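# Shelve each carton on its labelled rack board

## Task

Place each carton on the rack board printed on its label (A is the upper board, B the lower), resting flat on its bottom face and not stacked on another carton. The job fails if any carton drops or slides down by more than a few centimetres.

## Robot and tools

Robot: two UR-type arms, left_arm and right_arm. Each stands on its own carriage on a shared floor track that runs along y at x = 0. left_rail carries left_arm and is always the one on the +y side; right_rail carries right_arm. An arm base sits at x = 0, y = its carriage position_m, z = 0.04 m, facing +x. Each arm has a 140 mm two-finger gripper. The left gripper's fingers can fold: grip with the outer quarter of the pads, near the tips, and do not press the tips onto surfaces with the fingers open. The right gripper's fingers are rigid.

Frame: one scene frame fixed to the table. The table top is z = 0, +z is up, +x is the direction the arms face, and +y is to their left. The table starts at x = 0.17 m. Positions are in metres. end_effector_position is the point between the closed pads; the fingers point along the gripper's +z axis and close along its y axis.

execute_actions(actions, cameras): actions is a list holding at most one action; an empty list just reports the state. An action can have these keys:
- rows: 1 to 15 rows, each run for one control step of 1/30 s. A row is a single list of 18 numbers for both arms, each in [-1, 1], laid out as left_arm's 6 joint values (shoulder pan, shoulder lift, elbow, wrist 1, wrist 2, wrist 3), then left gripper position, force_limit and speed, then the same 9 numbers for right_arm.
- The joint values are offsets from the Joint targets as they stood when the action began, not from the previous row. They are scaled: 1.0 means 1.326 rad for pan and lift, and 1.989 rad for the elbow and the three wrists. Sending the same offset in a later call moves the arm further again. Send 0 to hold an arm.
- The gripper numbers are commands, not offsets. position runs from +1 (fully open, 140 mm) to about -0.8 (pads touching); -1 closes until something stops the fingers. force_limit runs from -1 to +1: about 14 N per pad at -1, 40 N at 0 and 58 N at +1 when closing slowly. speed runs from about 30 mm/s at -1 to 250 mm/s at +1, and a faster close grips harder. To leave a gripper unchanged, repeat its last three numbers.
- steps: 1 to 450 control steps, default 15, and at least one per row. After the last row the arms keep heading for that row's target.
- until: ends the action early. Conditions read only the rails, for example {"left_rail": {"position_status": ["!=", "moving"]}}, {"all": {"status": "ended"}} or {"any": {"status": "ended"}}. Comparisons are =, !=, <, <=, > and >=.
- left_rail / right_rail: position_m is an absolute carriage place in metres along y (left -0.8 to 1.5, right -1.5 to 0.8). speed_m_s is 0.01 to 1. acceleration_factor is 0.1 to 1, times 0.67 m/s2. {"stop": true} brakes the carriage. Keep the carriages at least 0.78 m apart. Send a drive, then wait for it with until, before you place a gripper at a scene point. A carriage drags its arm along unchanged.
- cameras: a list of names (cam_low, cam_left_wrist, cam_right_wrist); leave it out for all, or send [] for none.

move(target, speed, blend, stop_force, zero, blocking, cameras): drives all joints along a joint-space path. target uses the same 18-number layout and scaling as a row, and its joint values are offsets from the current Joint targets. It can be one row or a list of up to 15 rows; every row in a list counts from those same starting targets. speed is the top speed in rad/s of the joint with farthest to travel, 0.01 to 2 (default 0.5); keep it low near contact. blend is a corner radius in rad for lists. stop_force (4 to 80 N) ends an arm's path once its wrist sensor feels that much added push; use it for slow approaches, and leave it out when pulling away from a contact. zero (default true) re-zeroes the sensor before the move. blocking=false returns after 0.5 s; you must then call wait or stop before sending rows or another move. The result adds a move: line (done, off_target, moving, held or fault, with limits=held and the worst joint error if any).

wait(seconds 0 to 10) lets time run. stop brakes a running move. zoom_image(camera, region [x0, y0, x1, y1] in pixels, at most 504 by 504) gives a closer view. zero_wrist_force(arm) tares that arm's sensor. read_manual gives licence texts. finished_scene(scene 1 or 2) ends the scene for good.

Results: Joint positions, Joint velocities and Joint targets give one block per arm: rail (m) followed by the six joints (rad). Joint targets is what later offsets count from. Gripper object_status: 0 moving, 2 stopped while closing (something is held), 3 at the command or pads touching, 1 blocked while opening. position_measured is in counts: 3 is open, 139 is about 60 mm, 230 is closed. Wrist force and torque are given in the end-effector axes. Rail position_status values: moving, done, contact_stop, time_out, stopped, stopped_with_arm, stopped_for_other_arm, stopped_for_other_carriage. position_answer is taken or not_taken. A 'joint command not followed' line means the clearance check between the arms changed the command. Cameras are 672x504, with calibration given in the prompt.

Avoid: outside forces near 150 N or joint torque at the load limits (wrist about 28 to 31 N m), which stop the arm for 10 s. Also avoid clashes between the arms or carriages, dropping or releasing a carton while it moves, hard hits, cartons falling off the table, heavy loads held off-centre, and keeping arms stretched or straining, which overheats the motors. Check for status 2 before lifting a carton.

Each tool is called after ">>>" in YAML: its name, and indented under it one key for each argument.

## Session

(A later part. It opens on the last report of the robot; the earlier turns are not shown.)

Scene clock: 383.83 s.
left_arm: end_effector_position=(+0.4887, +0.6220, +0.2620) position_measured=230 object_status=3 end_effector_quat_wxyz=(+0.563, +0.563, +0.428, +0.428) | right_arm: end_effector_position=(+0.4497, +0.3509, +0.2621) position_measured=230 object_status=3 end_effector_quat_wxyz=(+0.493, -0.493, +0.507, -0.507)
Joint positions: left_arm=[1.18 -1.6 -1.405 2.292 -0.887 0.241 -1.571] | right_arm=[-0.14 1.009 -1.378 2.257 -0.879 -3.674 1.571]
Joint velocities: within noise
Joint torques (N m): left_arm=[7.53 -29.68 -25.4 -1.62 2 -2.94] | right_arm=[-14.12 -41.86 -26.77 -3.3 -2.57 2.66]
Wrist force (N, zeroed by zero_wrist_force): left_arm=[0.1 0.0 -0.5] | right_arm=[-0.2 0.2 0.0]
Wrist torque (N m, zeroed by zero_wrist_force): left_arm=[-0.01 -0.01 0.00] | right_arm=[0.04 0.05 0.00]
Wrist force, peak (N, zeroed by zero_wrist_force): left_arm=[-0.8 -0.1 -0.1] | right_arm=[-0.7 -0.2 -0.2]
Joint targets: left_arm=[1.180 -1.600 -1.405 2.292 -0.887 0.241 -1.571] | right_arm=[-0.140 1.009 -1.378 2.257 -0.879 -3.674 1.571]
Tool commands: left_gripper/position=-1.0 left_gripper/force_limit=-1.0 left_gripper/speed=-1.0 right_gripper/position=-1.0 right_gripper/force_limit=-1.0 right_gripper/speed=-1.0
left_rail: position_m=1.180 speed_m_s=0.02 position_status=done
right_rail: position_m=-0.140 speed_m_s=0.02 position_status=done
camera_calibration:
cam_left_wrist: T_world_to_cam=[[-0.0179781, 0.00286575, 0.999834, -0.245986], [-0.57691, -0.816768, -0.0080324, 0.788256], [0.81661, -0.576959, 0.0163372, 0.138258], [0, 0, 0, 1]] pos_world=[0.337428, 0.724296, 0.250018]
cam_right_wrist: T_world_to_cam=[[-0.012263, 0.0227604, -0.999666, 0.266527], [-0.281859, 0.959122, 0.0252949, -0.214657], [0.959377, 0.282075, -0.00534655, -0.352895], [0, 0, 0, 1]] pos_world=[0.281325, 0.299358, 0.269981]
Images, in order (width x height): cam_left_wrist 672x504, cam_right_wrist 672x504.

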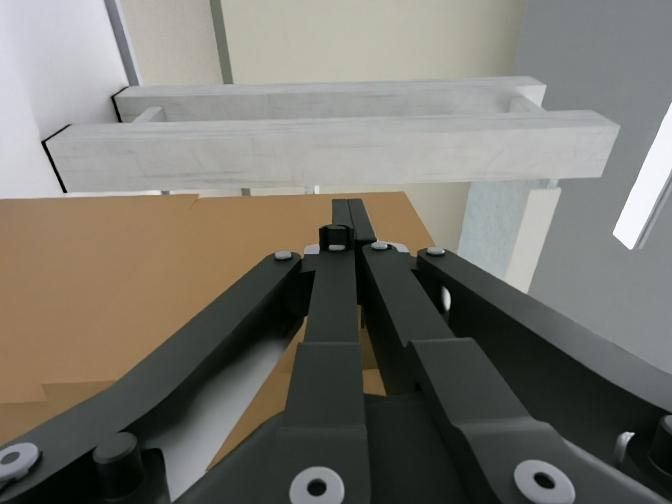

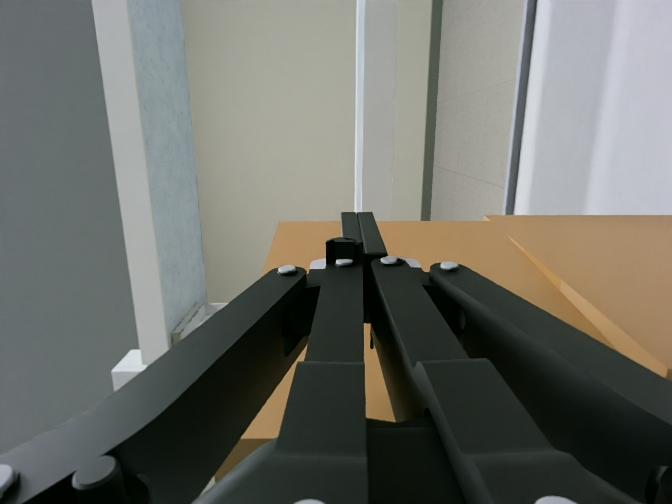

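>>> execute_actions:
  actions:
    - {"left_rail":{"position_m":1.17,"speed_m_s":0.01},"right_rail":{"position_m":-0.13,"speed_m_s":0.01},"steps":120,"until":{"all":{"status":"ended"}}}
  cameras: []

>>> execute_actions:
  actions:
    - {"left_rail":{"position_m":1.165},"right_rail":{"position_m":-0.125},"steps":120,"until":{"all":{"status":"ended"}}}
  cameras: ["cam_left_wrist","cam_right_wrist"]

Scene clock: 390.90 s.
left_arm: end_effector_position=(+0.4887, +0.6121, +0.2620) position_measured=230 object_status=3 end_effector_quat_wxyz=(+0.563, +0.563, +0.428, +0.428) | right_arm: end_effector_position=(+0.4497, +0.3607, +0.2621) position_measured=230 object_status=3 end_effector_quat_wxyz=(+0.493, -0.493, +0.507, -0.507)
Joint positions: left_arm=[1.17 -1.6 -1.405 2.292 -0.887 0.241 -1.571] | right_arm=[-0.13 1.009 -1.378 2.257 -0.879 -3.674 1.571]
Joint velocities: within noise
Joint torques (N m): left_arm=[-1.38 -49.71 -31.78 0.24 2.59 -2.53] | right_arm=[-9.03 -58.51 -33.91 -1.76 -2.02 2.72]
Wrist force (N, zeroed by zero_wrist_force): left_arm=[16.2 4.2 -6.8] | right_arm=[13.0 -3.3 -2.1]
Wrist torque (N m, zeroed by zero_wrist_force): left_arm=[-0.06 0.40 -0.09] | right_arm=[0.02 0.38 0.05]
Wrist force, peak (N, zeroed by zero_wrist_force): left_arm=[16.6 3.4 -6.7] | right_arm=[13.4 -2.6 -2.3]
Joint targets: left_arm=[1.170 -1.600 -1.405 2.292 -0.887 0.241 -1.571] | right_arm=[-0.130 1.009 -1.378 2.257 -0.879 -3.674 1.571]
Tool commands: left_gripper/position=-1.0 left_gripper/force_limit=-1.0 left_gripper/speed=-1.0 right_gripper/position=-1.0 right_gripper/force_limit=-1.0 right_gripper/speed=-1.0
left_rail: position_m=1.170 speed_m_s=0.01 position_status=done
right_rail: position_m=-0.130 speed_m_s=0.01 position_status=done
No camera images: "cameras" was empty.

Scene clock: 401.50 s.
left_arm: end_effector_position=(+0.4892, +0.6087, +0.2615) position_measured=230 object_status=3 end_effector_quat_wxyz=(+0.562, +0.563, +0.428, +0.429) | right_arm: end_effector_position=(+0.4496, +0.3619, +0.2619) position_measured=230 object_status=3 end_effector_quat_wxyz=(+0.490, -0.490, +0.510, -0.510)
Joint positions: left_arm=[1.165 -1.6 -1.405 2.293 -0.886 0.239 -1.571] | right_arm=[-0.125 1.009 -1.378 2.257 -0.879 -3.664 1.571]
Joint velocities: within noise
Joint torques (N m): left_arm=[-15.1 -45.36 -51.24 -2.89 12.66 0.1] | right_arm=[17.26 -42.14 -38.58 -1.49 -5.73 0.09]
Wrist force (N, zeroed by zero_wrist_force): left_arm=[52.8 20.3 -17.2] | right_arm=[39.3 -11.6 3.9]
Wrist torque (N m, zeroed by zero_wrist_force): left_arm=[-0.06 -0.61 -0.55] | right_arm=[0.32 1.18 0.18]
Wrist force, peak (N, zeroed by zero_wrist_force): left_arm=[86.4 22.5 -31.2] | right_arm=[78.8 -20.6 5.2]
Joint targets: left_arm=[1.165 -1.600 -1.405 2.293 -0.886 0.239 -1.571] | right_arm=[-0.125 1.009 -1.378 2.257 -0.879 -3.664 1.571]
Tool commands: left_gripper/position=-1.0 left_gripper/force_limit=-1.0 left_gripper/speed=-1.0 right_gripper/position=-1.0 right_gripper/force_limit=-1.0 right_gripper/speed=-1.0
TORQUE FAULT: the external load on joint 6 (wrist 2) of the left arm reached its load limit, and that arm stopped for 10 seconds. TORQUE FAULT: the external load on joint 6 (wrist 2) of the right arm reached its load limit, and that arm stopped for 10 seconds. A torque fault puts only its own arm into a fault stop. Those arms' remaining commands of this call were not run. Before the stops ended, the hold on the loaded joint of the right arm was turned back a little, the way its load pushed it. Those arms' targets are now where they stood when their stops ended, not their last commands. Those arms keep their grips as last carried out and accept commands again: back off and push less far. Each of those arms stops again whenever a joint's load reaches its limit.
left_rail: position_m=1.165 speed_m_s=0.01 position_status=done
right_rail: position_m=-0.125 speed_m_s=0.01 position_status=done
camera_calibration:
cam_left_wrist: T_world_to_cam=[[-0.0180265, 0.00125424, 0.999837, -0.244389], [-0.574974, -0.818119, -0.00934017, 0.777827], [0.817973, -0.575048, 0.015469, 0.128605], [0, 0, 0, 1]] pos_world=[0.337629, 0.710615, 0.249625]
cam_right_wrist: T_world_to_cam=[[-0.0122015, 0.0226093, -0.99967, 0.266158], [-0.271895, 0.962, 0.025076, -0.230736], [0.96225, 0.272111, -0.0055905, -0.353592], [0, 0, 0, 1]] pos_world=[0.280755, 0.312166, 0.26988]
Images, in order (width x height): cam_left_wrist 672x504, cam_right_wrist 672x504.

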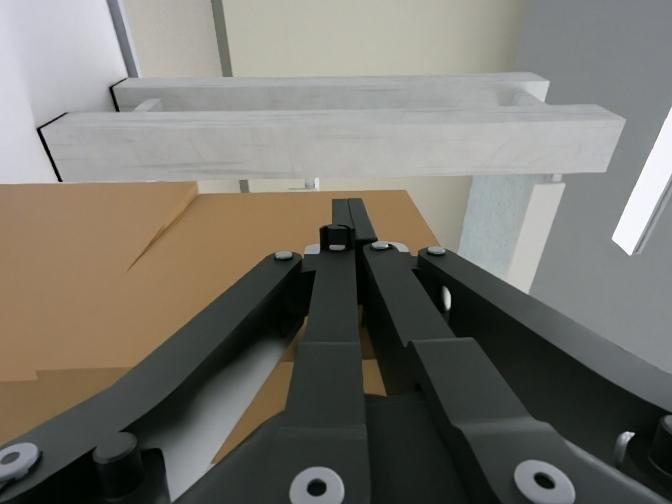

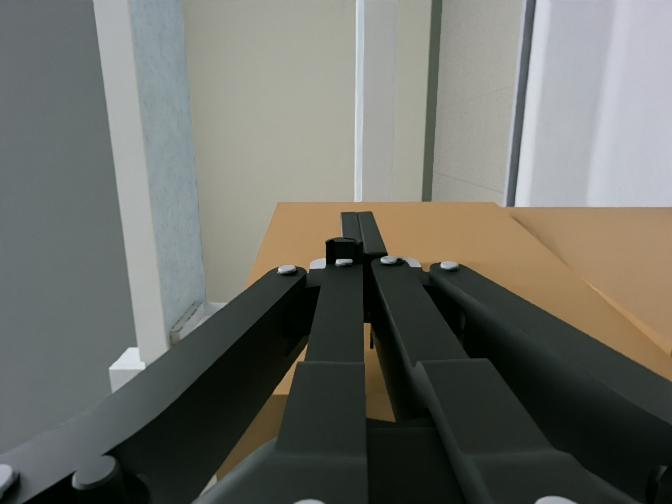

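>>> move:
  target: [-0.0158,-0.0158,-0.0042,0.0148,0,0,-1,-1,-1,0,-0.0151,-0.0041,0.0143,0,0,-1,-1,-1]
  speed: 0.05
  cameras: ["cam_left_wrist","cam_right_wrist"]

Scene clock: 438.53 s.
left_arm: end_effector_position=(+0.4853, +0.6086, +0.2663) position_measured=230 object_status=3 end_effector_quat_wxyz=(+0.561, +0.563, +0.428, +0.430) | right_arm: end_effector_position=(+0.4497, +0.3621, +0.2715) position_measured=230 object_status=3 end_effector_quat_wxyz=(+0.490, -0.490, +0.510, -0.510)
Joint positions: left_arm=[1.165 -1.608 -1.414 2.291 -0.873 0.229 -1.571] | right_arm=[-0.125 1.009 -1.393 2.251 -0.857 -3.664 1.571]
Joint velocities: within noise
Joint torques (N m): left_arm=[-28.3 -44.5 -63.76 -3.82 8.31 0.41] | right_arm=[21.69 -61.52 -57.05 -6.82 -21.95 0.14]
Wrist force (N, zeroed by zero_wrist_force): left_arm=[43.5 -8.6 -4.2] | right_arm=[43.9 8.3 -4.9]
Wrist torque (N m, zeroed by zero_wrist_force): left_arm=[0.24 1.25 0.04] | right_arm=[-0.40 0.55 -0.18]
Wrist force, peak (N, zeroed by zero_wrist_force): left_arm=[75.8 -8.2 -2.4] | right_arm=[77.3 11.0 -13.9]
Joint targets: left_arm=[1.165 -1.608 -1.414 2.291 -0.873 0.229 -1.571] | right_arm=[-0.125 1.009 -1.393 2.251 -0.857 -3.664 1.571]
Tool commands: left_gripper/position=-1.0 left_gripper/force_limit=-1.0 left_gripper/speed=-1.0 right_gripper/position=-1.0 right_gripper/force_limit=-1.0 right_gripper/speed=-1.0
TORQUE FAULT: the external load on joint 6 (wrist 2) of the left arm reached its load limit, and that arm stopped for 10 seconds. A torque fault puts only its own arm into a fault stop. That arm's remaining commands of this call were not run. Before the stop ended, the hold on joint 6 (wrist 2) of that arm was turned back by 0.5 degrees, the way its load pushed it. That arm's target is now where it stood when the stop ended, not its last command. That arm keeps its grip as last carried out and accepts commands again: back off and push less far. That arm stops again whenever a joint's load reaches its limit.
left_rail: position_m=1.165 speed_m_s=0.01 position_status=done
right_rail: position_m=-0.125 speed_m_s=0.01 position_status=done
move: fault (left_arm); left_arm: the wrist 1 is farthest, 0.016 rad from its target
camera_calibration:
cam_left_wrist: T_world_to_cam=[[-0.0181364, -0.0011687, 0.999835, -0.247754], [-0.574031, -0.818754, -0.0113696, 0.776067], [0.818633, -0.574143, 0.0141784, 0.131147], [0, 0, 0, 1]] pos_world=[0.333632, 0.710416, 0.254677]
cam_right_wrist: T_world_to_cam=[[-0.0123089, 0.0224389, -0.999672, 0.275777], [-0.271893, 0.962004, 0.0249412, -0.231027], [0.962249, 0.272111, -0.00574022, -0.353606], [0, 0, 0, 1]] pos_world=[0.280836, 0.312281, 0.279418]
Images, in order (width x height): cam_left_wrist 672x504, cam_right_wrist 672x504.

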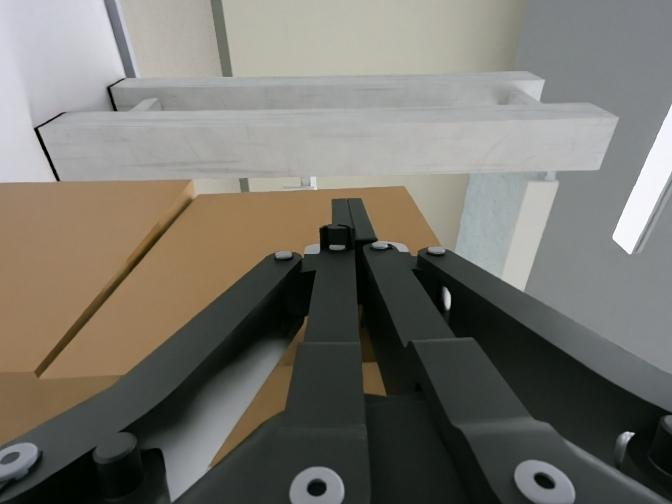

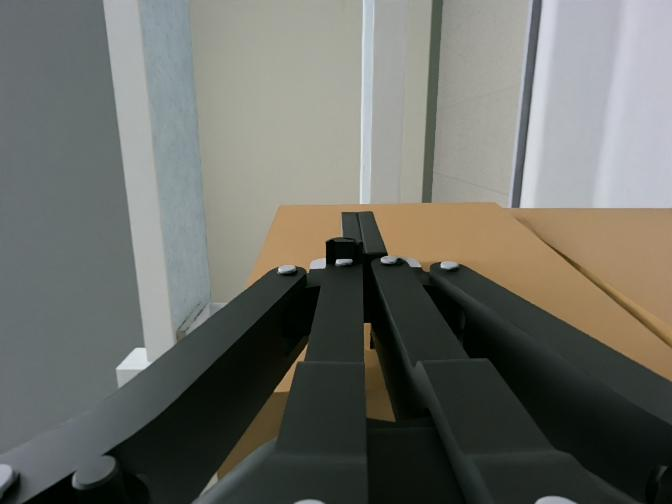

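>>> execute_actions:
  actions:
    - {"left_rail":{"position_m":1.166},"right_rail":{"position_m":-0.126},"steps":60,"until":{"all":{"status":"ended"}}}
  cameras: []

Scene clock: 448.47 s.
left_arm: end_effector_position=(+0.4853, +0.6095, +0.2663) position_measured=230 object_status=3 end_effector_quat_wxyz=(+0.561, +0.563, +0.428, +0.430) | right_arm: end_effector_position=(+0.4497, +0.3611, +0.2715) position_measured=230 object_status=3 end_effector_quat_wxyz=(+0.490, -0.490, +0.510, -0.510)
Joint positions: left_arm=[1.166 -1.608 -1.414 2.291 -0.873 0.229 -1.571] | right_arm=[-0.126 1.009 -1.393 2.251 -0.857 -3.664 1.571]
Joint velocities: within noise
Joint torques (N m): left_arm=[-30.13 -46.72 -63.94 -7.85 13.53 0.08] | right_arm=[19.28 -61.98 -52.94 -7.44 -14.46 -0.04]
Wrist force (N, zeroed by zero_wrist_force): left_arm=[29.8 -8.8 -2.6] | right_arm=[30.3 7.7 -3.9]
Wrist torque (N m, zeroed by zero_wrist_force): left_arm=[0.26 1.17 0.09] | right_arm=[-0.35 0.47 -0.14]
Wrist force, peak (N, zeroed by zero_wrist_force): left_arm=[44.6 -9.3 -4.5] | right_arm=[44.8 9.3 -4.4]
Joint targets: left_arm=[1.166 -1.608 -1.414 2.291 -0.873 0.229 -1.571] | right_arm=[-0.126 1.009 -1.393 2.251 -0.857 -3.664 1.571]
Tool commands: left_gripper/position=-1.0 left_gripper/force_limit=-1.0 left_gripper/speed=-1.0 right_gripper/position=-1.0 right_gripper/force_limit=-1.0 right_gripper/speed=-1.0
left_rail: position_m=1.166 speed_m_s=0.01 position_status=done
right_rail: position_m=-0.126 speed_m_s=0.01 position_status=done
No camera images: "cameras" was empty.

>>> move:
  target:
    - [0,-0.0393,-0.0124,0.0366,0,0,-1,-1,-1,0,-0.0330,-0.0096,0.0311,0,0,-1,-1,-1]
    - [0,-0.0928,-0.0330,0.0929,0,0,-1,-1,-1,0,-0.0849,-0.0297,0.0858,0,0,-1,-1,-1]
    - [0,-0.1353,-0.0558,0.1439,0,0,-1,-1,-1,0,-0.1265,-0.0519,0.1358,0,0,-1,-1,-1]
  speed: 0.08
  blend: 0.01
  cameras: ["cam_left_wrist","cam_right_wrist"]

Scene clock: 472.63 s.
left_arm: end_effector_position=(+0.4852, +0.6081, +0.3969) position_measured=230 object_status=3 end_effector_quat_wxyz=(+0.562, +0.562, +0.429, +0.429) | right_arm: end_effector_position=(+0.4497, +0.3610, +0.3969) position_measured=230 object_status=3 end_effector_quat_wxyz=(+0.490, -0.490, +0.510, -0.510)
Joint positions: left_arm=[1.166 -1.608 -1.594 2.18 -0.587 0.229 -1.571] | right_arm=[-0.126 1.009 -1.561 2.148 -0.587 -3.664 1.571]
Joint velocities: within noise
Joint torques (N m): left_arm=[-39.96 -57.47 -76.66 -1.38 22.08 0.12] | right_arm=[14.1 -54.62 -64.11 -2.21 -15.1 -0.23]
Wrist force (N, zeroed by zero_wrist_force): left_arm=[40.0 -8.4 -3.4] | right_arm=[40.4 8.1 -4.7]
Wrist torque (N m, zeroed by zero_wrist_force): left_arm=[0.29 1.51 0.13] | right_arm=[-0.31 0.64 -0.12]
Wrist force, peak (N, zeroed by zero_wrist_force): left_arm=[50.5 -8.2 -3.3] | right_arm=[50.7 9.6 -6.4]
Joint targets: left_arm=[1.166 -1.608 -1.594 2.180 -0.587 0.229 -1.571] | right_arm=[-0.126 1.009 -1.561 2.148 -0.587 -3.664 1.571]
left_rail: position_m=1.166 speed_m_s=0.01 position_status=done
right_rail: position_m=-0.126 speed_m_s=0.01 position_status=done
move: done
camera_calibration:
cam_left_wrist: T_world_to_cam=[[-0.0179799, 0.00300103, 0.999834, -0.380924], [-0.574036, -0.818792, -0.00786519, 0.775764], [0.818633, -0.574082, 0.0164445, 0.128126], [0, 0, 0, 1]] pos_world=[0.33358, 0.709888, 0.384856]
cam_right_wrist: T_world_to_cam=[[-0.0118493, 0.023168, -0.999661, 0.400732], [-0.271877, 0.961994, 0.0255177, -0.233394], [0.962259, 0.272088, -0.00510004, -0.352853], [0, 0, 0, 1]] pos_world=[0.280829, 0.311247, 0.404752]
Images, in order (width x height): cam_left_wrist 672x504, cam_right_wrist 672x504.

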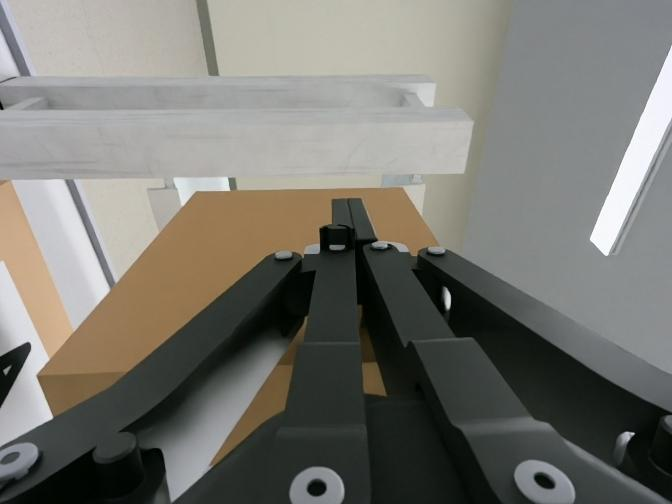

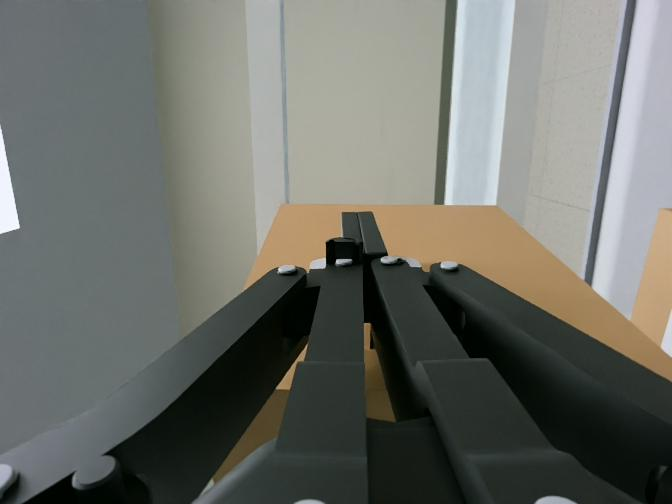

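>>> move:
  target:
    - [0.0394,0.0558,-0.0380,0.0008,0.0262,0,-1,-1,-1,-0.0673,-0.0395,0.0257,0.0006,-0.0449,0,-1,-1,-1]
    - [0.0731,0.1081,-0.0767,0.0046,0.0487,0,-1,-1,-1,-0.1405,-0.0761,0.0480,0.0027,-0.0937,0,-1,-1,-1]
    - [0.1020,0.1586,-0.1169,0.0112,0.0680,0,-1,-1,-1,-0.2203,-0.1103,0.0675,0.0060,-0.1469,0,-1,-1,-1]
    - [0.1273,0.2078,-0.1588,0.0203,0.0849,0,-1,-1,-1,-0.3059,-0.1410,0.0839,0.0101,-0.2039,0,-1,-1,-1]
  speed: 0.12
  blend: 0.01
  cameras: ["cam_left_wrist","cam_right_wrist"]

Scene clock: 527.83 s.
left_arm: end_effector_position=(+0.5851, +0.4631, +0.3971) position_measured=230 object_status=3 end_effector_quat_wxyz=(+0.562, +0.562, +0.429, +0.429) | right_arm: end_effector_position=(+0.5496, +0.2162, +0.3971) position_measured=230 object_status=3 end_effector_quat_wxyz=(+0.490, -0.490, +0.510, -0.510)
Joint positions: left_arm=[1.166 -1.44 -1.318 1.865 -0.546 0.398 -1.571] | right_arm=[-0.126 0.603 -1.748 2.315 -0.567 -4.069 1.571]
Joint velocities: within noise
Joint torques (N m): left_arm=[-17.55 -45.78 -77.73 -2.14 22.69 0] | right_arm=[7.66 -35.75 -47.66 -3.36 -22.54 -0.06]
Wrist force (N, zeroed by zero_wrist_force): left_arm=[41.6 -8.2 -4.5] | right_arm=[42.4 7.2 -3.7]
Wrist torque (N m, zeroed by zero_wrist_force): left_arm=[0.30 1.45 0.12] | right_arm=[-0.51 0.76 -0.15]
Wrist force, peak (N, zeroed by zero_wrist_force): left_arm=[45.3 -9.1 -1.9] | right_arm=[45.5 8.5 -6.9]
Joint targets: left_arm=[1.166 -1.440 -1.318 1.864 -0.546 0.398 -1.571] | right_arm=[-0.126 0.603 -1.748 2.315 -0.567 -4.069 1.571]
left_rail: position_m=1.166 speed_m_s=0.01 position_status=done
right_rail: position_m=-0.126 speed_m_s=0.01 position_status=done
move: done
camera_calibration:
cam_left_wrist: T_world_to_cam=[[-0.0179543, 0.00293912, 0.999834, -0.37891], [-0.574103, -0.818745, -0.00790255, 0.714368], [0.818587, -0.574149, 0.0163874, -0.0367856], [0, 0, 0, 1]] pos_world=[0.43343, 0.564879, 0.385096]
cam_right_wrist: T_world_to_cam=[[-0.0117945, 0.0231206, -0.999663, 0.405419], [-0.271856, 0.962001, 0.025457, -0.0669628], [0.962266, 0.272064, -0.00506083, -0.409572], [0, 0, 0, 1]] pos_world=[0.380694, 0.166475, 0.404914]
Images, in order (width x height): cam_left_wrist 672x504, cam_right_wrist 672x504.

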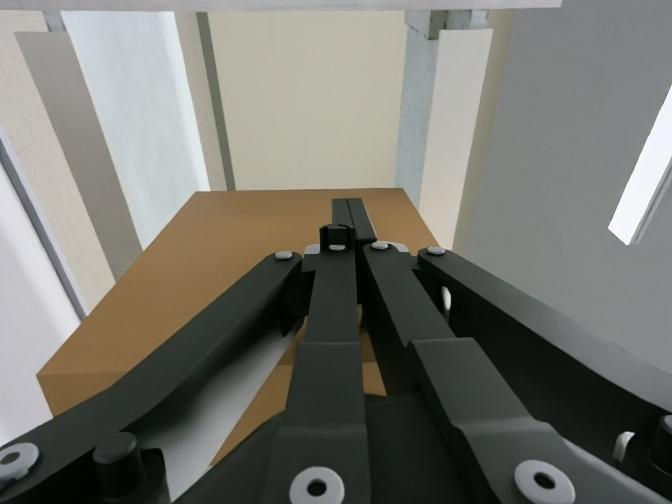

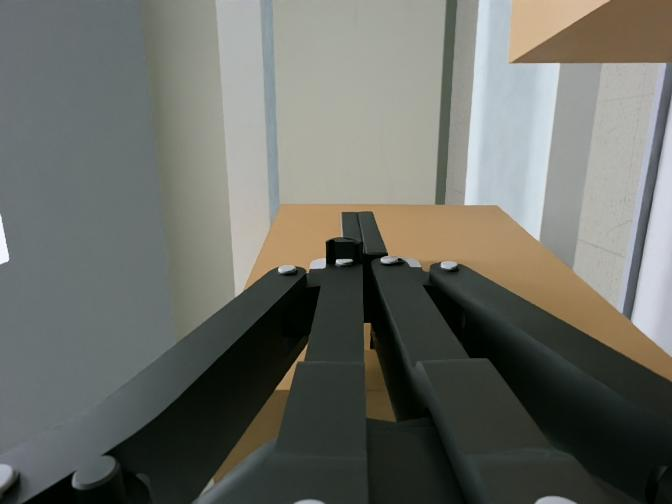

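>>> zoom_image:
  camera: "cam_left_wrist"
  region: [0, 0, 220, 300]

>>> zoom_image:
  camera: "cam_left_wrist"
  region: [380, 0, 540, 300]

>>> zoom_image:
  camera: "cam_right_wrist"
  region: [180, 0, 672, 400]

Scaled by 1.680.

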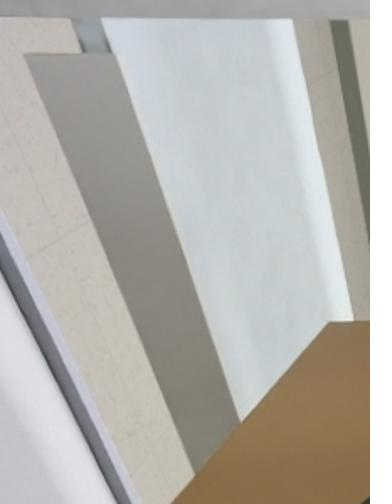

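Scaled by 1.680.

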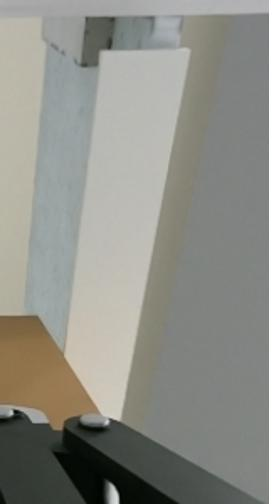

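Scaled by 1.024.

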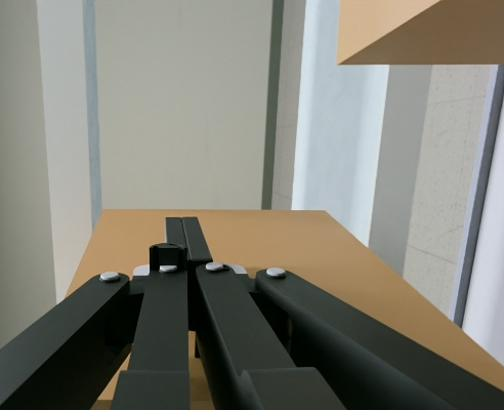

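>>> move:
  target:
    - [0,0.0131,0.0082,-0.0169,0,0,-1,-1,-1,0,0.0178,0.0107,-0.0226,0,0,-1,-1,-1]
    - [0.0569,0.0364,-0.0129,-0.0113,0.0379,0,-1,-1,-1,-0.0523,0.0588,-0.0121,-0.0271,-0.0348,0,-1,-1,-1]
    - [0.1111,0.0628,-0.0375,-0.0044,0.0740,0,-1,-1,-1,-0.0955,0.1029,-0.0387,-0.0298,-0.0637,0,-1,-1,-1]
  speed: 0.1
  blend: 0.005
  cameras: ["cam_left_wrist","cam_right_wrist","cam_low"]

Scene clock: 597.77 s.
left_arm: end_effector_position=(+0.6849, +0.4630, +0.3781) position_measured=230 object_status=3 end_effector_quat_wxyz=(+0.562, +0.562, +0.429, +0.429) | right_arm: end_effector_position=(+0.6495, +0.2163, +0.3780) position_measured=230 object_status=3 end_effector_quat_wxyz=(+0.490, -0.490, +0.510, -0.510)
Joint positions: left_arm=[1.166 -1.292 -1.235 1.79 -0.555 0.545 -1.571] | right_arm=[-0.126 0.477 -1.612 2.238 -0.626 -4.196 1.571]
Joint velocities: within noise
Joint torques (N m): left_arm=[-22 -59.09 -77.28 -2.9 22.42 -0.06] | right_arm=[8.37 -30.7 -61.12 -14.76 -22.18 -0.41]
Wrist force (N, zeroed by zero_wrist_force): left_arm=[41.5 -8.0 -3.8] | right_arm=[42.2 8.1 -4.8]
Wrist torque (N m, zeroed by zero_wrist_force): left_arm=[0.39 1.46 0.11] | right_arm=[-0.38 0.67 -0.14]
Wrist force, peak (N, zeroed by zero_wrist_force): left_arm=[48.1 -8.9 -4.5] | right_arm=[49.0 8.8 -5.2]
Joint targets: left_arm=[1.166 -1.292 -1.235 1.790 -0.555 0.545 -1.571] | right_arm=[-0.126 0.477 -1.612 2.238 -0.626 -4.196 1.571]
left_rail: position_m=1.166 speed_m_s=0.01 position_status=done
right_rail: position_m=-0.126 speed_m_s=0.01 position_status=done
move: done
camera_calibration:
cam_left_wrist: T_world_to_cam=[[-0.0179511, 0.00301271, 0.999834, -0.358141], [-0.574013, -0.818809, -0.00783863, 0.771417], [0.81865, -0.574058, 0.0164279, -0.11836], [0, 0, 0, 1]] pos_world=[0.53327, 0.564776, 0.366072]
cam_right_wrist: T_world_to_cam=[[-0.011952, 0.0230133, -0.999664, 0.387659], [-0.271937, 0.96198, 0.0253971, -0.0392478], [0.962241, 0.272149, -0.0052394, -0.505775], [0, 0, 0, 1]] pos_world=[0.480637, 0.166481, 0.385876]

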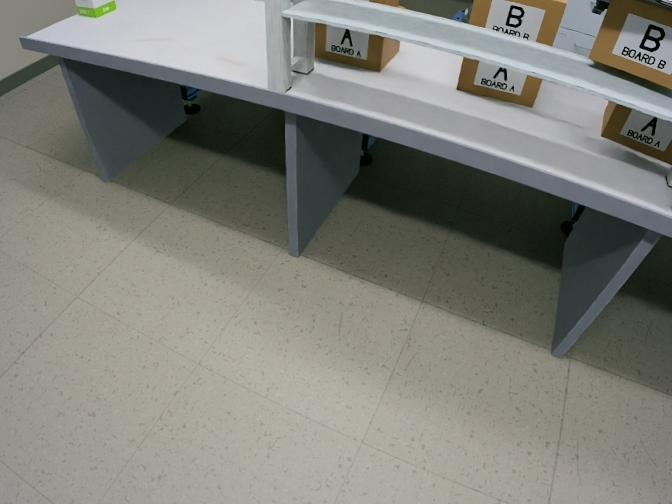

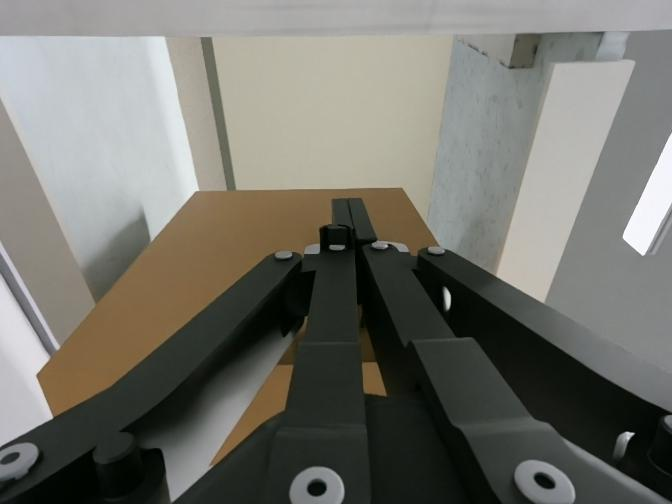

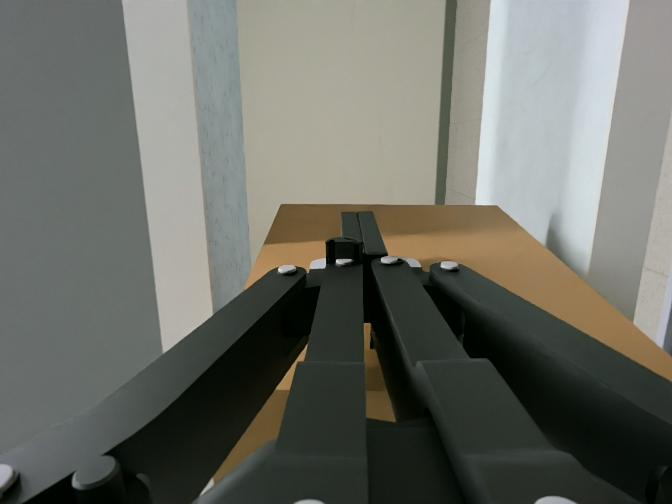

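>>> move:
  target:
    - [0.0511,0.0291,-0.0279,0.0086,0.0341,0,-1,-1,-1,-0.0362,0.0453,-0.0299,-0.0004,-0.0241,0,-1,-1,-1]
    - [0.0898,0.0542,-0.0527,0.0165,0.0600,0,-1,-1,-1,-0.0608,0.0823,-0.0560,0.0010,-0.0405,0,-1,-1,-1]
  speed: 0.08
  blend: 0.005
  cameras: ["cam_left_wrist","cam_right_wrist","cam_low"]

Scene clock: 616.03 s.
left_arm: end_effector_position=(+0.7748, +0.4628, +0.3783) position_measured=230 object_status=3 end_effector_quat_wxyz=(+0.562, +0.562, +0.429, +0.429) | right_arm: end_effector_position=(+0.7395, +0.2163, +0.3782) position_measured=230 object_status=3 end_effector_quat_wxyz=(+0.490, -0.490, +0.510, -0.510)
Joint positions: left_arm=[1.166 -1.173 -1.163 1.685 -0.522 0.664 -1.571] | right_arm=[-0.126 0.396 -1.503 2.127 -0.624 -4.277 1.571]
Joint velocities: within noise
Joint torques (N m): left_arm=[-25.97 -67.65 -77.05 -2.52 23.67 -0.35] | right_arm=[15.95 -44.53 -59.83 -3.27 -22.48 -0.5]
Wrist force (N, zeroed by zero_wrist_force): left_arm=[42.7 -7.8 -3.1] | right_arm=[43.3 7.6 -4.8]
Wrist torque (N m, zeroed by zero_wrist_force): left_arm=[0.36 1.56 0.12] | right_arm=[-0.38 0.48 -0.12]
Wrist force, peak (N, zeroed by zero_wrist_force): left_arm=[48.5 -8.2 -4.0] | right_arm=[49.5 9.1 -5.5]
Joint targets: left_arm=[1.166 -1.173 -1.163 1.685 -0.522 0.664 -1.571] | right_arm=[-0.126 0.396 -1.503 2.127 -0.624 -4.277 1.571]
left_rail: position_m=1.166 speed_m_s=0.01 position_status=done
right_rail: position_m=-0.126 speed_m_s=0.01 position_status=done
move: done
camera_calibration:
cam_left_wrist: T_world_to_cam=[[-0.0179893, 0.00313791, 0.999833, -0.356747], [-0.57422, -0.818664, -0.00776221, 0.822937], [0.818503, -0.574264, 0.016529, -0.191883], [0, 0, 0, 1]] pos_world=[0.623186, 0.564637, 0.366247]
cam_right_wrist: T_world_to_cam=[[-0.0117168, 0.0231126, -0.999664, 0.388744], [-0.271869, 0.961998, 0.0254282, -0.014842], [0.962263, 0.272076, -0.00498791, -0.592437], [0, 0, 0, 1]] pos_world=[0.5706, 0.166481, 0.386036]

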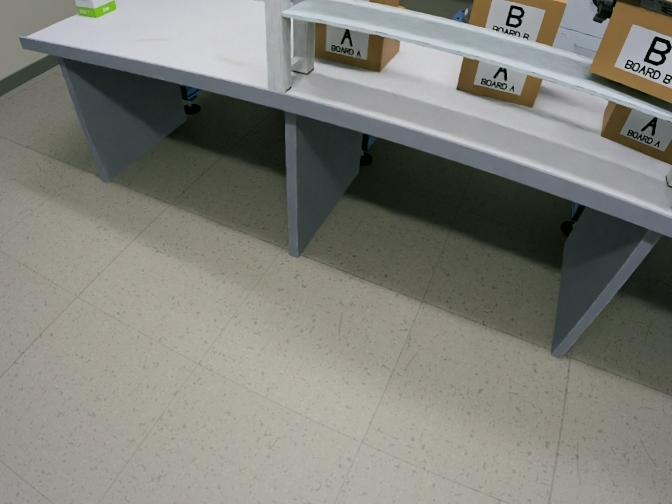

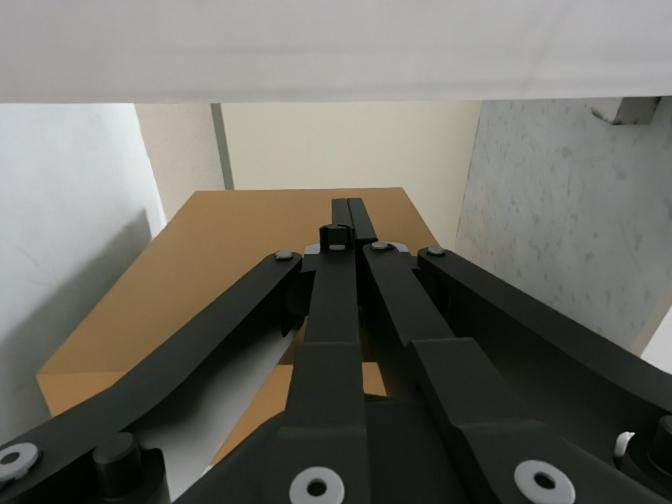

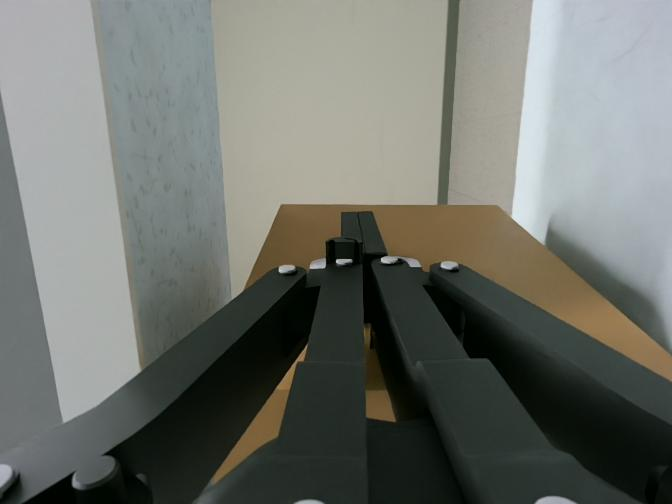

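>>> move:
  target:
    - [0,0.0095,0.0058,-0.0122,0,0,-1,-1,-1,0,0.0130,0.0069,-0.0156,0,0,-1,-1,-1]
    - [0,0.0193,0.0114,-0.0243,0,0,-1,-1,-1,0,0.0267,0.0134,-0.0312,0,0,-1,-1,-1]
  speed: 0.025
  blend: 0.005
  stop_force: 8
  cameras: ["cam_left_wrist","cam_right_wrist","cam_low"]

Scene clock: 632.23 s.
left_arm: end_effector_position=(+0.7750, +0.4629, +0.3500) position_measured=230 object_status=3 end_effector_quat_wxyz=(+0.562, +0.562, +0.429, +0.429) | right_arm: end_effector_position=(+0.7397, +0.2163, +0.3508) position_measured=230 object_status=3 end_effector_quat_wxyz=(+0.490, -0.490, +0.510, -0.510)
Joint positions: left_arm=[1.166 -1.173 -1.139 1.707 -0.568 0.664 -1.571] | right_arm=[-0.126 0.396 -1.47 2.151 -0.681 -4.277 1.571]
Joint velocities: within noise
Joint torques (N m): left_arm=[-33.56 -105.1 -72.84 -2.91 22.76 -0.22] | right_arm=[16.31 -61.17 -54.18 -2.49 -21.68 -0.25]
Wrist force (N, zeroed by zero_wrist_force): left_arm=[44.8 -4.4 -1.7] | right_arm=[44.7 3.0 -3.4]
Wrist torque (N m, zeroed by zero_wrist_force): left_arm=[0.29 1.59 0.04] | right_arm=[-0.03 0.41 -0.11]
Wrist force, peak (N, zeroed by zero_wrist_force): left_arm=[48.2 4.6 -6.1] | right_arm=[45.1 2.6 -4.0]
Joint targets: left_arm=[1.166 -1.173 -1.139 1.707 -0.568 0.664 -1.571] | right_arm=[-0.126 0.396 -1.470 2.151 -0.681 -4.277 1.571]
left_rail: position_m=1.166 speed_m_s=0.01 position_status=done
right_rail: position_m=-0.126 speed_m_s=0.01 position_status=done
move: contact (left_arm, right_arm); path passed 1 of 2 targets
camera_calibration:
cam_left_wrist: T_world_to_cam=[[-0.0180508, 0.00328346, 0.999832, -0.32844], [-0.574183, -0.818691, -0.00767759, 0.822787], [0.818528, -0.574225, 0.0166633, -0.191645], [0, 0, 0, 1]] pos_world=[0.623368, 0.564639, 0.337895]
cam_right_wrist: T_world_to_cam=[[-0.0115415, 0.023186, -0.999665, 0.361184], [-0.271848, 0.962004, 0.0254511, -0.0141168], [0.962271, 0.272051, -0.00479985, -0.592849], [0, 0, 0, 1]] pos_world=[0.570812, 0.166491, 0.358577]

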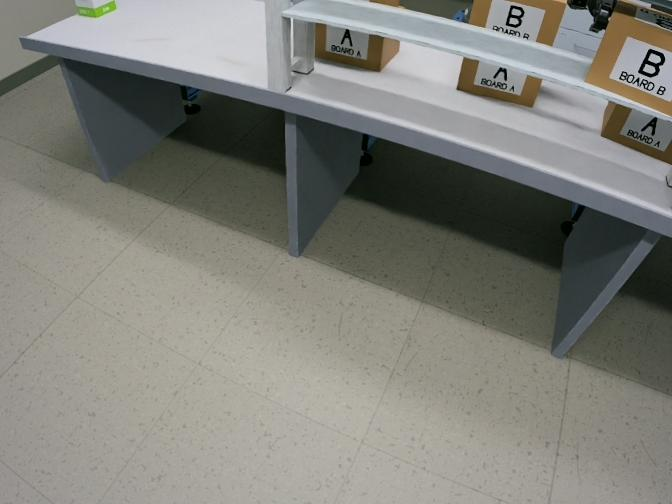

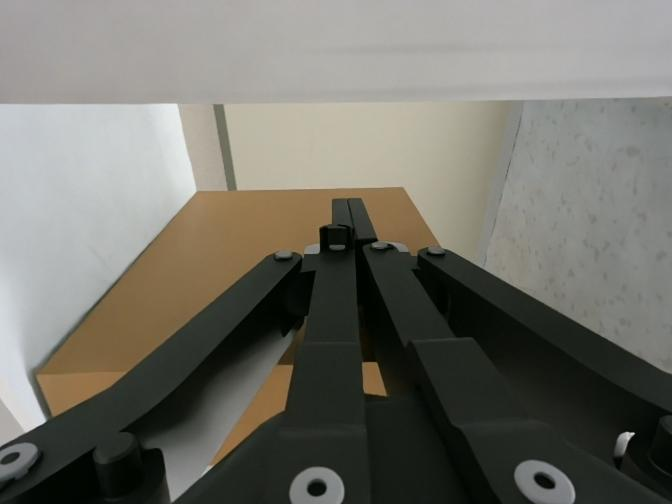

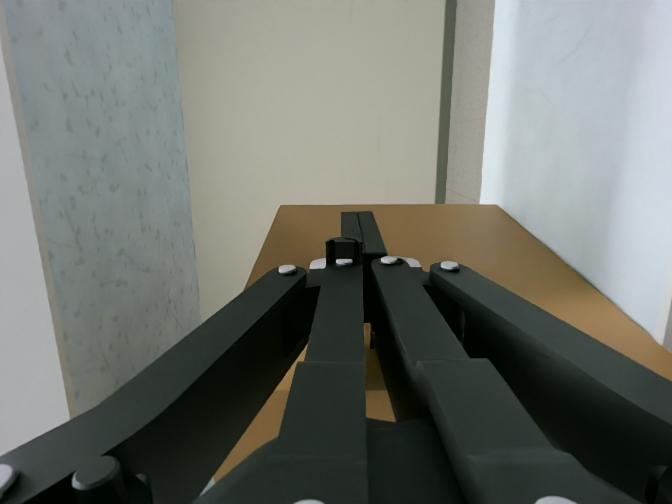

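>>> execute_actions:
  actions:
    - {"left_rail":{"position_m":1.172},"right_rail":{"position_m":-0.14,"speed_m_s":0.02},"steps":60,"until":{"all":{"status":"ended"}}}
  cameras: []

>>> move:
  target:
    - [-0.0899,-0.0543,0.0527,-0.0165,-0.0599,0,-1,-1,-1,0.0608,-0.0823,0.0560,-0.0011,0.0405,0,-1,-1,-1]
    - [-0.2009,-0.1039,0.0983,-0.0290,-0.1340,0,-1,-1,-1,0.1563,-0.1674,0.1054,0.0062,0.1042,0,-1,-1,-1]
  speed: 0.2
  blend: 0.02

Scene clock: 650.10 s.
left_arm: end_effector_position=(+0.7750, +0.4689, +0.3500) position_measured=230 object_status=3 end_effector_quat_wxyz=(+0.562, +0.562, +0.429, +0.429) | right_arm: end_effector_position=(+0.7397, +0.2022, +0.3508) position_measured=230 object_status=3 end_effector_quat_wxyz=(+0.490, -0.490, +0.510, -0.510)
Joint positions: left_arm=[1.172 -1.173 -1.139 1.707 -0.568 0.664 -1.571] | right_arm=[-0.14 0.396 -1.47 2.151 -0.681 -4.277 1.571]
Joint velocities: within noise
Joint torques (N m): left_arm=[11.51 -102.64 -32.21 0.09 -1.71 -0.45] | right_arm=[1.03 -59.95 -25.13 -6.15 4.37 -0.4]
Wrist force (N, zeroed by zero_wrist_force): left_arm=[0.1 0.3 -0.3] | right_arm=[-5.4 4.4 3.2]
Wrist torque (N m, zeroed by zero_wrist_force): left_arm=[0.11 0.04 -0.02] | right_arm=[1.00 0.88 0.01]
Wrist force, peak (N, zeroed by zero_wrist_force): left_arm=[44.9 -4.6 -1.8] | right_arm=[44.9 3.6 -3.6]
Joint targets: left_arm=[1.172 -1.173 -1.139 1.707 -0.568 0.664 -1.571] | right_arm=[-0.140 0.396 -1.470 2.151 -0.681 -4.277 1.571]
Tool commands: left_gripper/position=-1.0 left_gripper/force_limit=-1.0 left_gripper/speed=-1.0 right_gripper/position=-1.0 right_gripper/force_limit=-1.0 right_gripper/speed=-1.0
left_rail: position_m=1.172 speed_m_s=0.01 position_status=done
right_rail: position_m=-0.140 speed_m_s=0.02 position_status=done
No camera images: "cameras" was empty.

Scene clock: 651.93 s.
left_arm: end_effector_position=(+0.5852, +0.4696, +0.3526) position_measured=230 object_status=3 end_effector_quat_wxyz=(+0.562, +0.562, +0.429, +0.429) | right_arm: end_effector_position=(+0.5500, +0.2023, +0.3549) position_measured=230 object_status=3 end_effector_quat_wxyz=(+0.490, -0.490, +0.510, -0.510)
Joint positions: left_arm=[1.172 -1.439 -1.276 1.902 -0.626 0.398 -1.571] | right_arm=[-0.14 0.603 -1.692 2.361 -0.669 -4.07 1.571]
Joint velocities: within noise
Joint torques (N m): left_arm=[-13.97 -90.2 -30.83 -3.79 -2.2 -0.12] | right_arm=[11.93 -41.35 -27.62 1.05 3.44 -0.2]
Wrist force (N, zeroed by zero_wrist_force): left_arm=[-0.1 0.3 -0.2] | right_arm=[-1.0 4.2 1.7]
Wrist torque (N m, zeroed by zero_wrist_force): left_arm=[0.07 0.05 0.00] | right_arm=[0.95 0.17 -0.10]
Wrist force, peak (N, zeroed by zero_wrist_force): left_arm=[4.8 1.0 1.8] | right_arm=[-4.6 4.9 4.6]
Joint targets: left_arm=[1.172 -1.440 -1.277 1.902 -0.626 0.398 -1.571] | right_arm=[-0.140 0.603 -1.692 2.361 -0.669 -4.069 1.571]
left_rail: position_m=1.172 speed_m_s=0.01 position_status=done
right_rail: position_m=-0.140 speed_m_s=0.02 position_status=done
move: done
camera_calibration:
cam_left_wrist: T_world_to_cam=[[-0.0179952, 0.00324781, 0.999833, -0.334538], [-0.574074, -0.818767, -0.00767265, 0.719333], [0.818605, -0.574116, 0.0165983, -0.0325426], [0, 0, 0, 1]] pos_world=[0.43357, 0.57137, 0.340542]
cam_right_wrist: T_world_to_cam=[[-0.0115819, 0.0232666, -0.999662, 0.363413], [-0.271836, 0.962005, 0.0255396, -0.0523577], [0.962274, 0.27204, -0.00481716, -0.406465], [0, 0, 0, 1]] pos_world=[0.381107, 0.152488, 0.362669]

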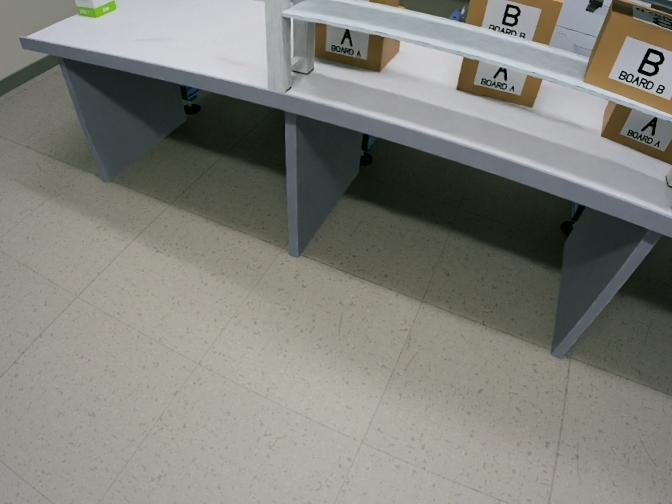

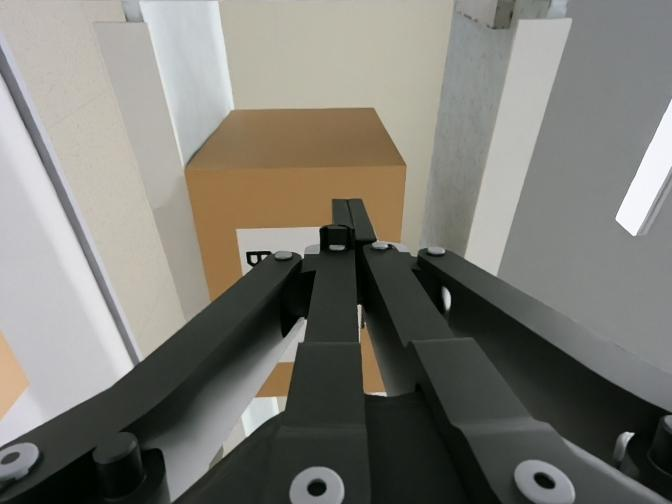

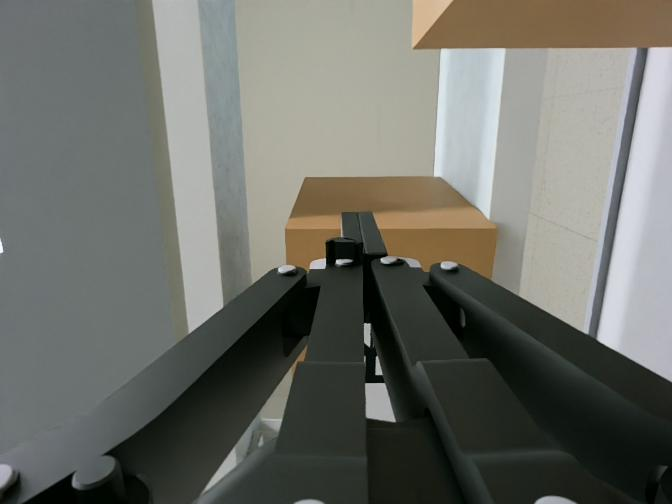

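>>> move:
  target: [-0.4312,-0.3395,0.1459,0.0810,-0.3338,0,-1,-1,-1,0.4643,-0.0265,-0.0849,0.1026,0.2012,0,-1,-1,-1]
  speed: 0.5
  cameras: []

>>> execute_actions:
  actions:
    - {"left_rail":{"position_m":0.687,"speed_m_s":0.4},"right_rail":{"position_m":-0.74,"speed_m_s":0.4},"steps":120,"until":{"all":{"status":"ended"}}}
  cameras: ["cam_left_wrist","cam_right_wrist"]

Scene clock: 671.10 s.
left_arm: end_effector_position=(+0.3159, +0.6627, +0.4496) position_measured=230 object_status=3 end_effector_quat_wxyz=(+0.542, +0.542, +0.454, +0.455) | right_arm: end_effector_position=(+0.3152, +0.3696, +0.4500) position_measured=230 object_status=3 end_effector_quat_wxyz=(+0.542, -0.542, +0.454, -0.454)
Joint positions: left_arm=[1.172 -2.011 -1.727 2.192 -0.465 -0.266 -1.571] | right_arm=[-0.14 1.219 -1.727 2.192 -0.465 -3.669 1.571]
Joint velocities: within noise
Joint torques (N m): left_arm=[-16.27 -47.54 -30.62 4.24 -2.56 0.19] | right_arm=[9.93 -41.74 -46.42 1.5 4.01 -0.37]
Wrist force (N, zeroed by zero_wrist_force): left_arm=[0.1 0.3 -0.2] | right_arm=[-0.6 5.2 0.4]
Wrist torque (N m, zeroed by zero_wrist_force): left_arm=[0.10 0.00 0.00] | right_arm=[1.10 0.15 -0.04]
Wrist force, peak (N, zeroed by zero_wrist_force): left_arm=[-0.1 -1.1 2.4] | right_arm=[0.2 5.2 2.7]
Joint targets: left_arm=[1.172 -2.011 -1.727 2.192 -0.465 -0.266 -1.571] | right_arm=[-0.140 1.219 -1.727 2.192 -0.465 -3.669 1.571]
left_rail: position_m=1.172 speed_m_s=0.01 position_status=done
right_rail: position_m=-0.140 speed_m_s=0.02 position_status=done
move: done
No camera images: "cameras" was empty.

Scene clock: 673.47 s.
left_arm: end_effector_position=(+0.3158, +0.1778, +0.4496) position_measured=230 object_status=3 end_effector_quat_wxyz=(+0.542, +0.542, +0.454, +0.455) | right_arm: end_effector_position=(+0.3151, -0.2302, +0.4500) position_measured=230 object_status=3 end_effector_quat_wxyz=(+0.542, -0.542, +0.454, -0.454) end_effector_velocity=(+0.000, -0.002, +0.000) end_effector_angular_velocity=(+0.000, +0.000, +0.000)
Joint positions: left_arm=[0.687 -2.011 -1.727 2.192 -0.465 -0.266 -1.571] | right_arm=[-0.74 1.219 -1.727 2.192 -0.465 -3.669 1.571]
Joint velocities: left_arm=[within noise] | right_arm=[-0.001 0 -0.001 0 0.001 0 0]
Joint torques (N m): left_arm=[-4.64 -36.48 -47.52 -0.43 -1.13 -0.48] | right_arm=[1.29 -27 -36.91 0.55 1.4 -0.48]
Wrist force (N, zeroed by zero_wrist_force): left_arm=[0.0 0.6 -0.3] | right_arm=[-0.8 5.1 0.3]
Wrist torque (N m, zeroed by zero_wrist_force): left_arm=[0.13 0.02 -0.01] | right_arm=[1.11 0.18 -0.05]
Wrist force, peak (N, zeroed by zero_wrist_force): left_arm=[1.5 0.6 -0.5] | right_arm=[-2.0 5.4 1.1]
Joint targets: left_arm=[0.687 -2.011 -1.727 2.192 -0.465 -0.266 -1.571] | right_arm=[-0.740 1.219 -1.727 2.192 -0.465 -3.669 1.571]
Tool commands: left_gripper/position=-1.0 left_gripper/force_limit=-1.0 left_gripper/speed=-1.0 right_gripper/position=-1.0 right_gripper/force_limit=-1.0 right_gripper/speed=-1.0
left_rail: position_m=0.687 speed_m_s=0.40 position_status=done
right_rail: position_m=-0.740 speed_m_s=0.40 position_status=done
camera_calibration:
cam_left_wrist: T_world_to_cam=[[-0.0186103, 0.000532901, 0.999827, -0.434775], [-0.496317, -0.868097, -0.00877551, 0.31122], [0.867942, -0.496394, 0.01642, -0.0104328], [0, 0, 0, 1]] pos_world=[0.155428, 0.265222, 0.437602]
cam_right_wrist: T_world_to_cam=[[-0.01646, 0.0202808, -0.999659, 0.466722], [-0.471212, 0.881647, 0.0256454, 0.341679], [0.881866, 0.471473, -0.00495534, 0.00896368], [0, 0, 0, 1]] pos_world=[0.160781, -0.314932, 0.457844]
Images, in order (width x height): cam_left_wrist 672x504, cam_right_wrist 672x504.

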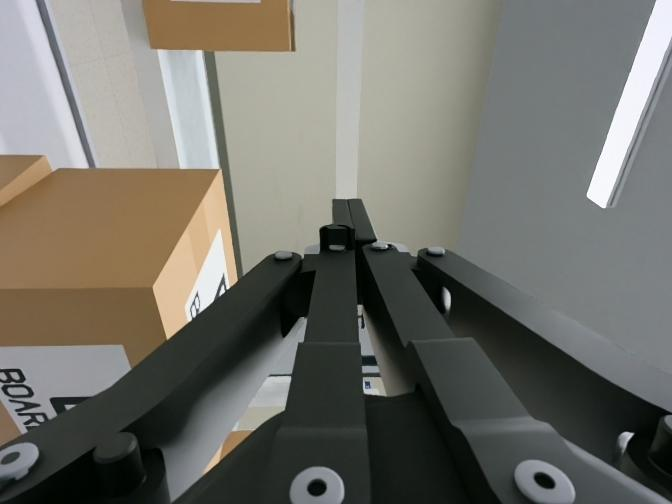

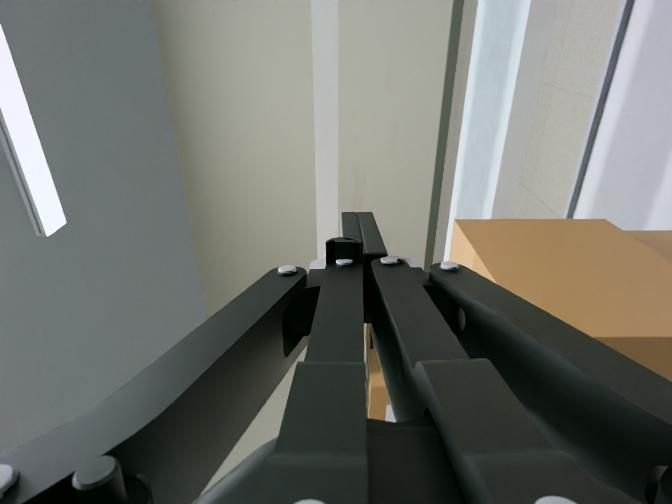

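>>> zoom_image:
  camera: "cam_right_wrist"
  region: [420, 180, 672, 420]

Scaled by 2.000.

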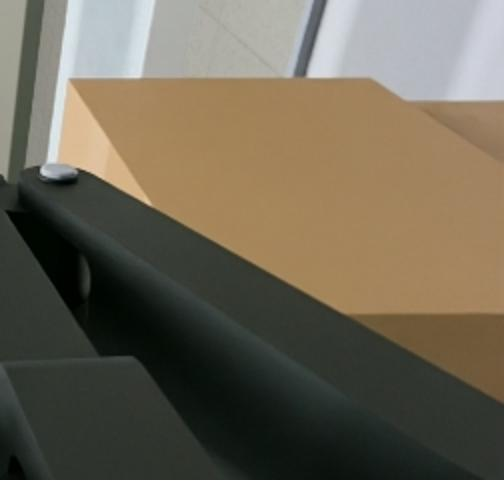

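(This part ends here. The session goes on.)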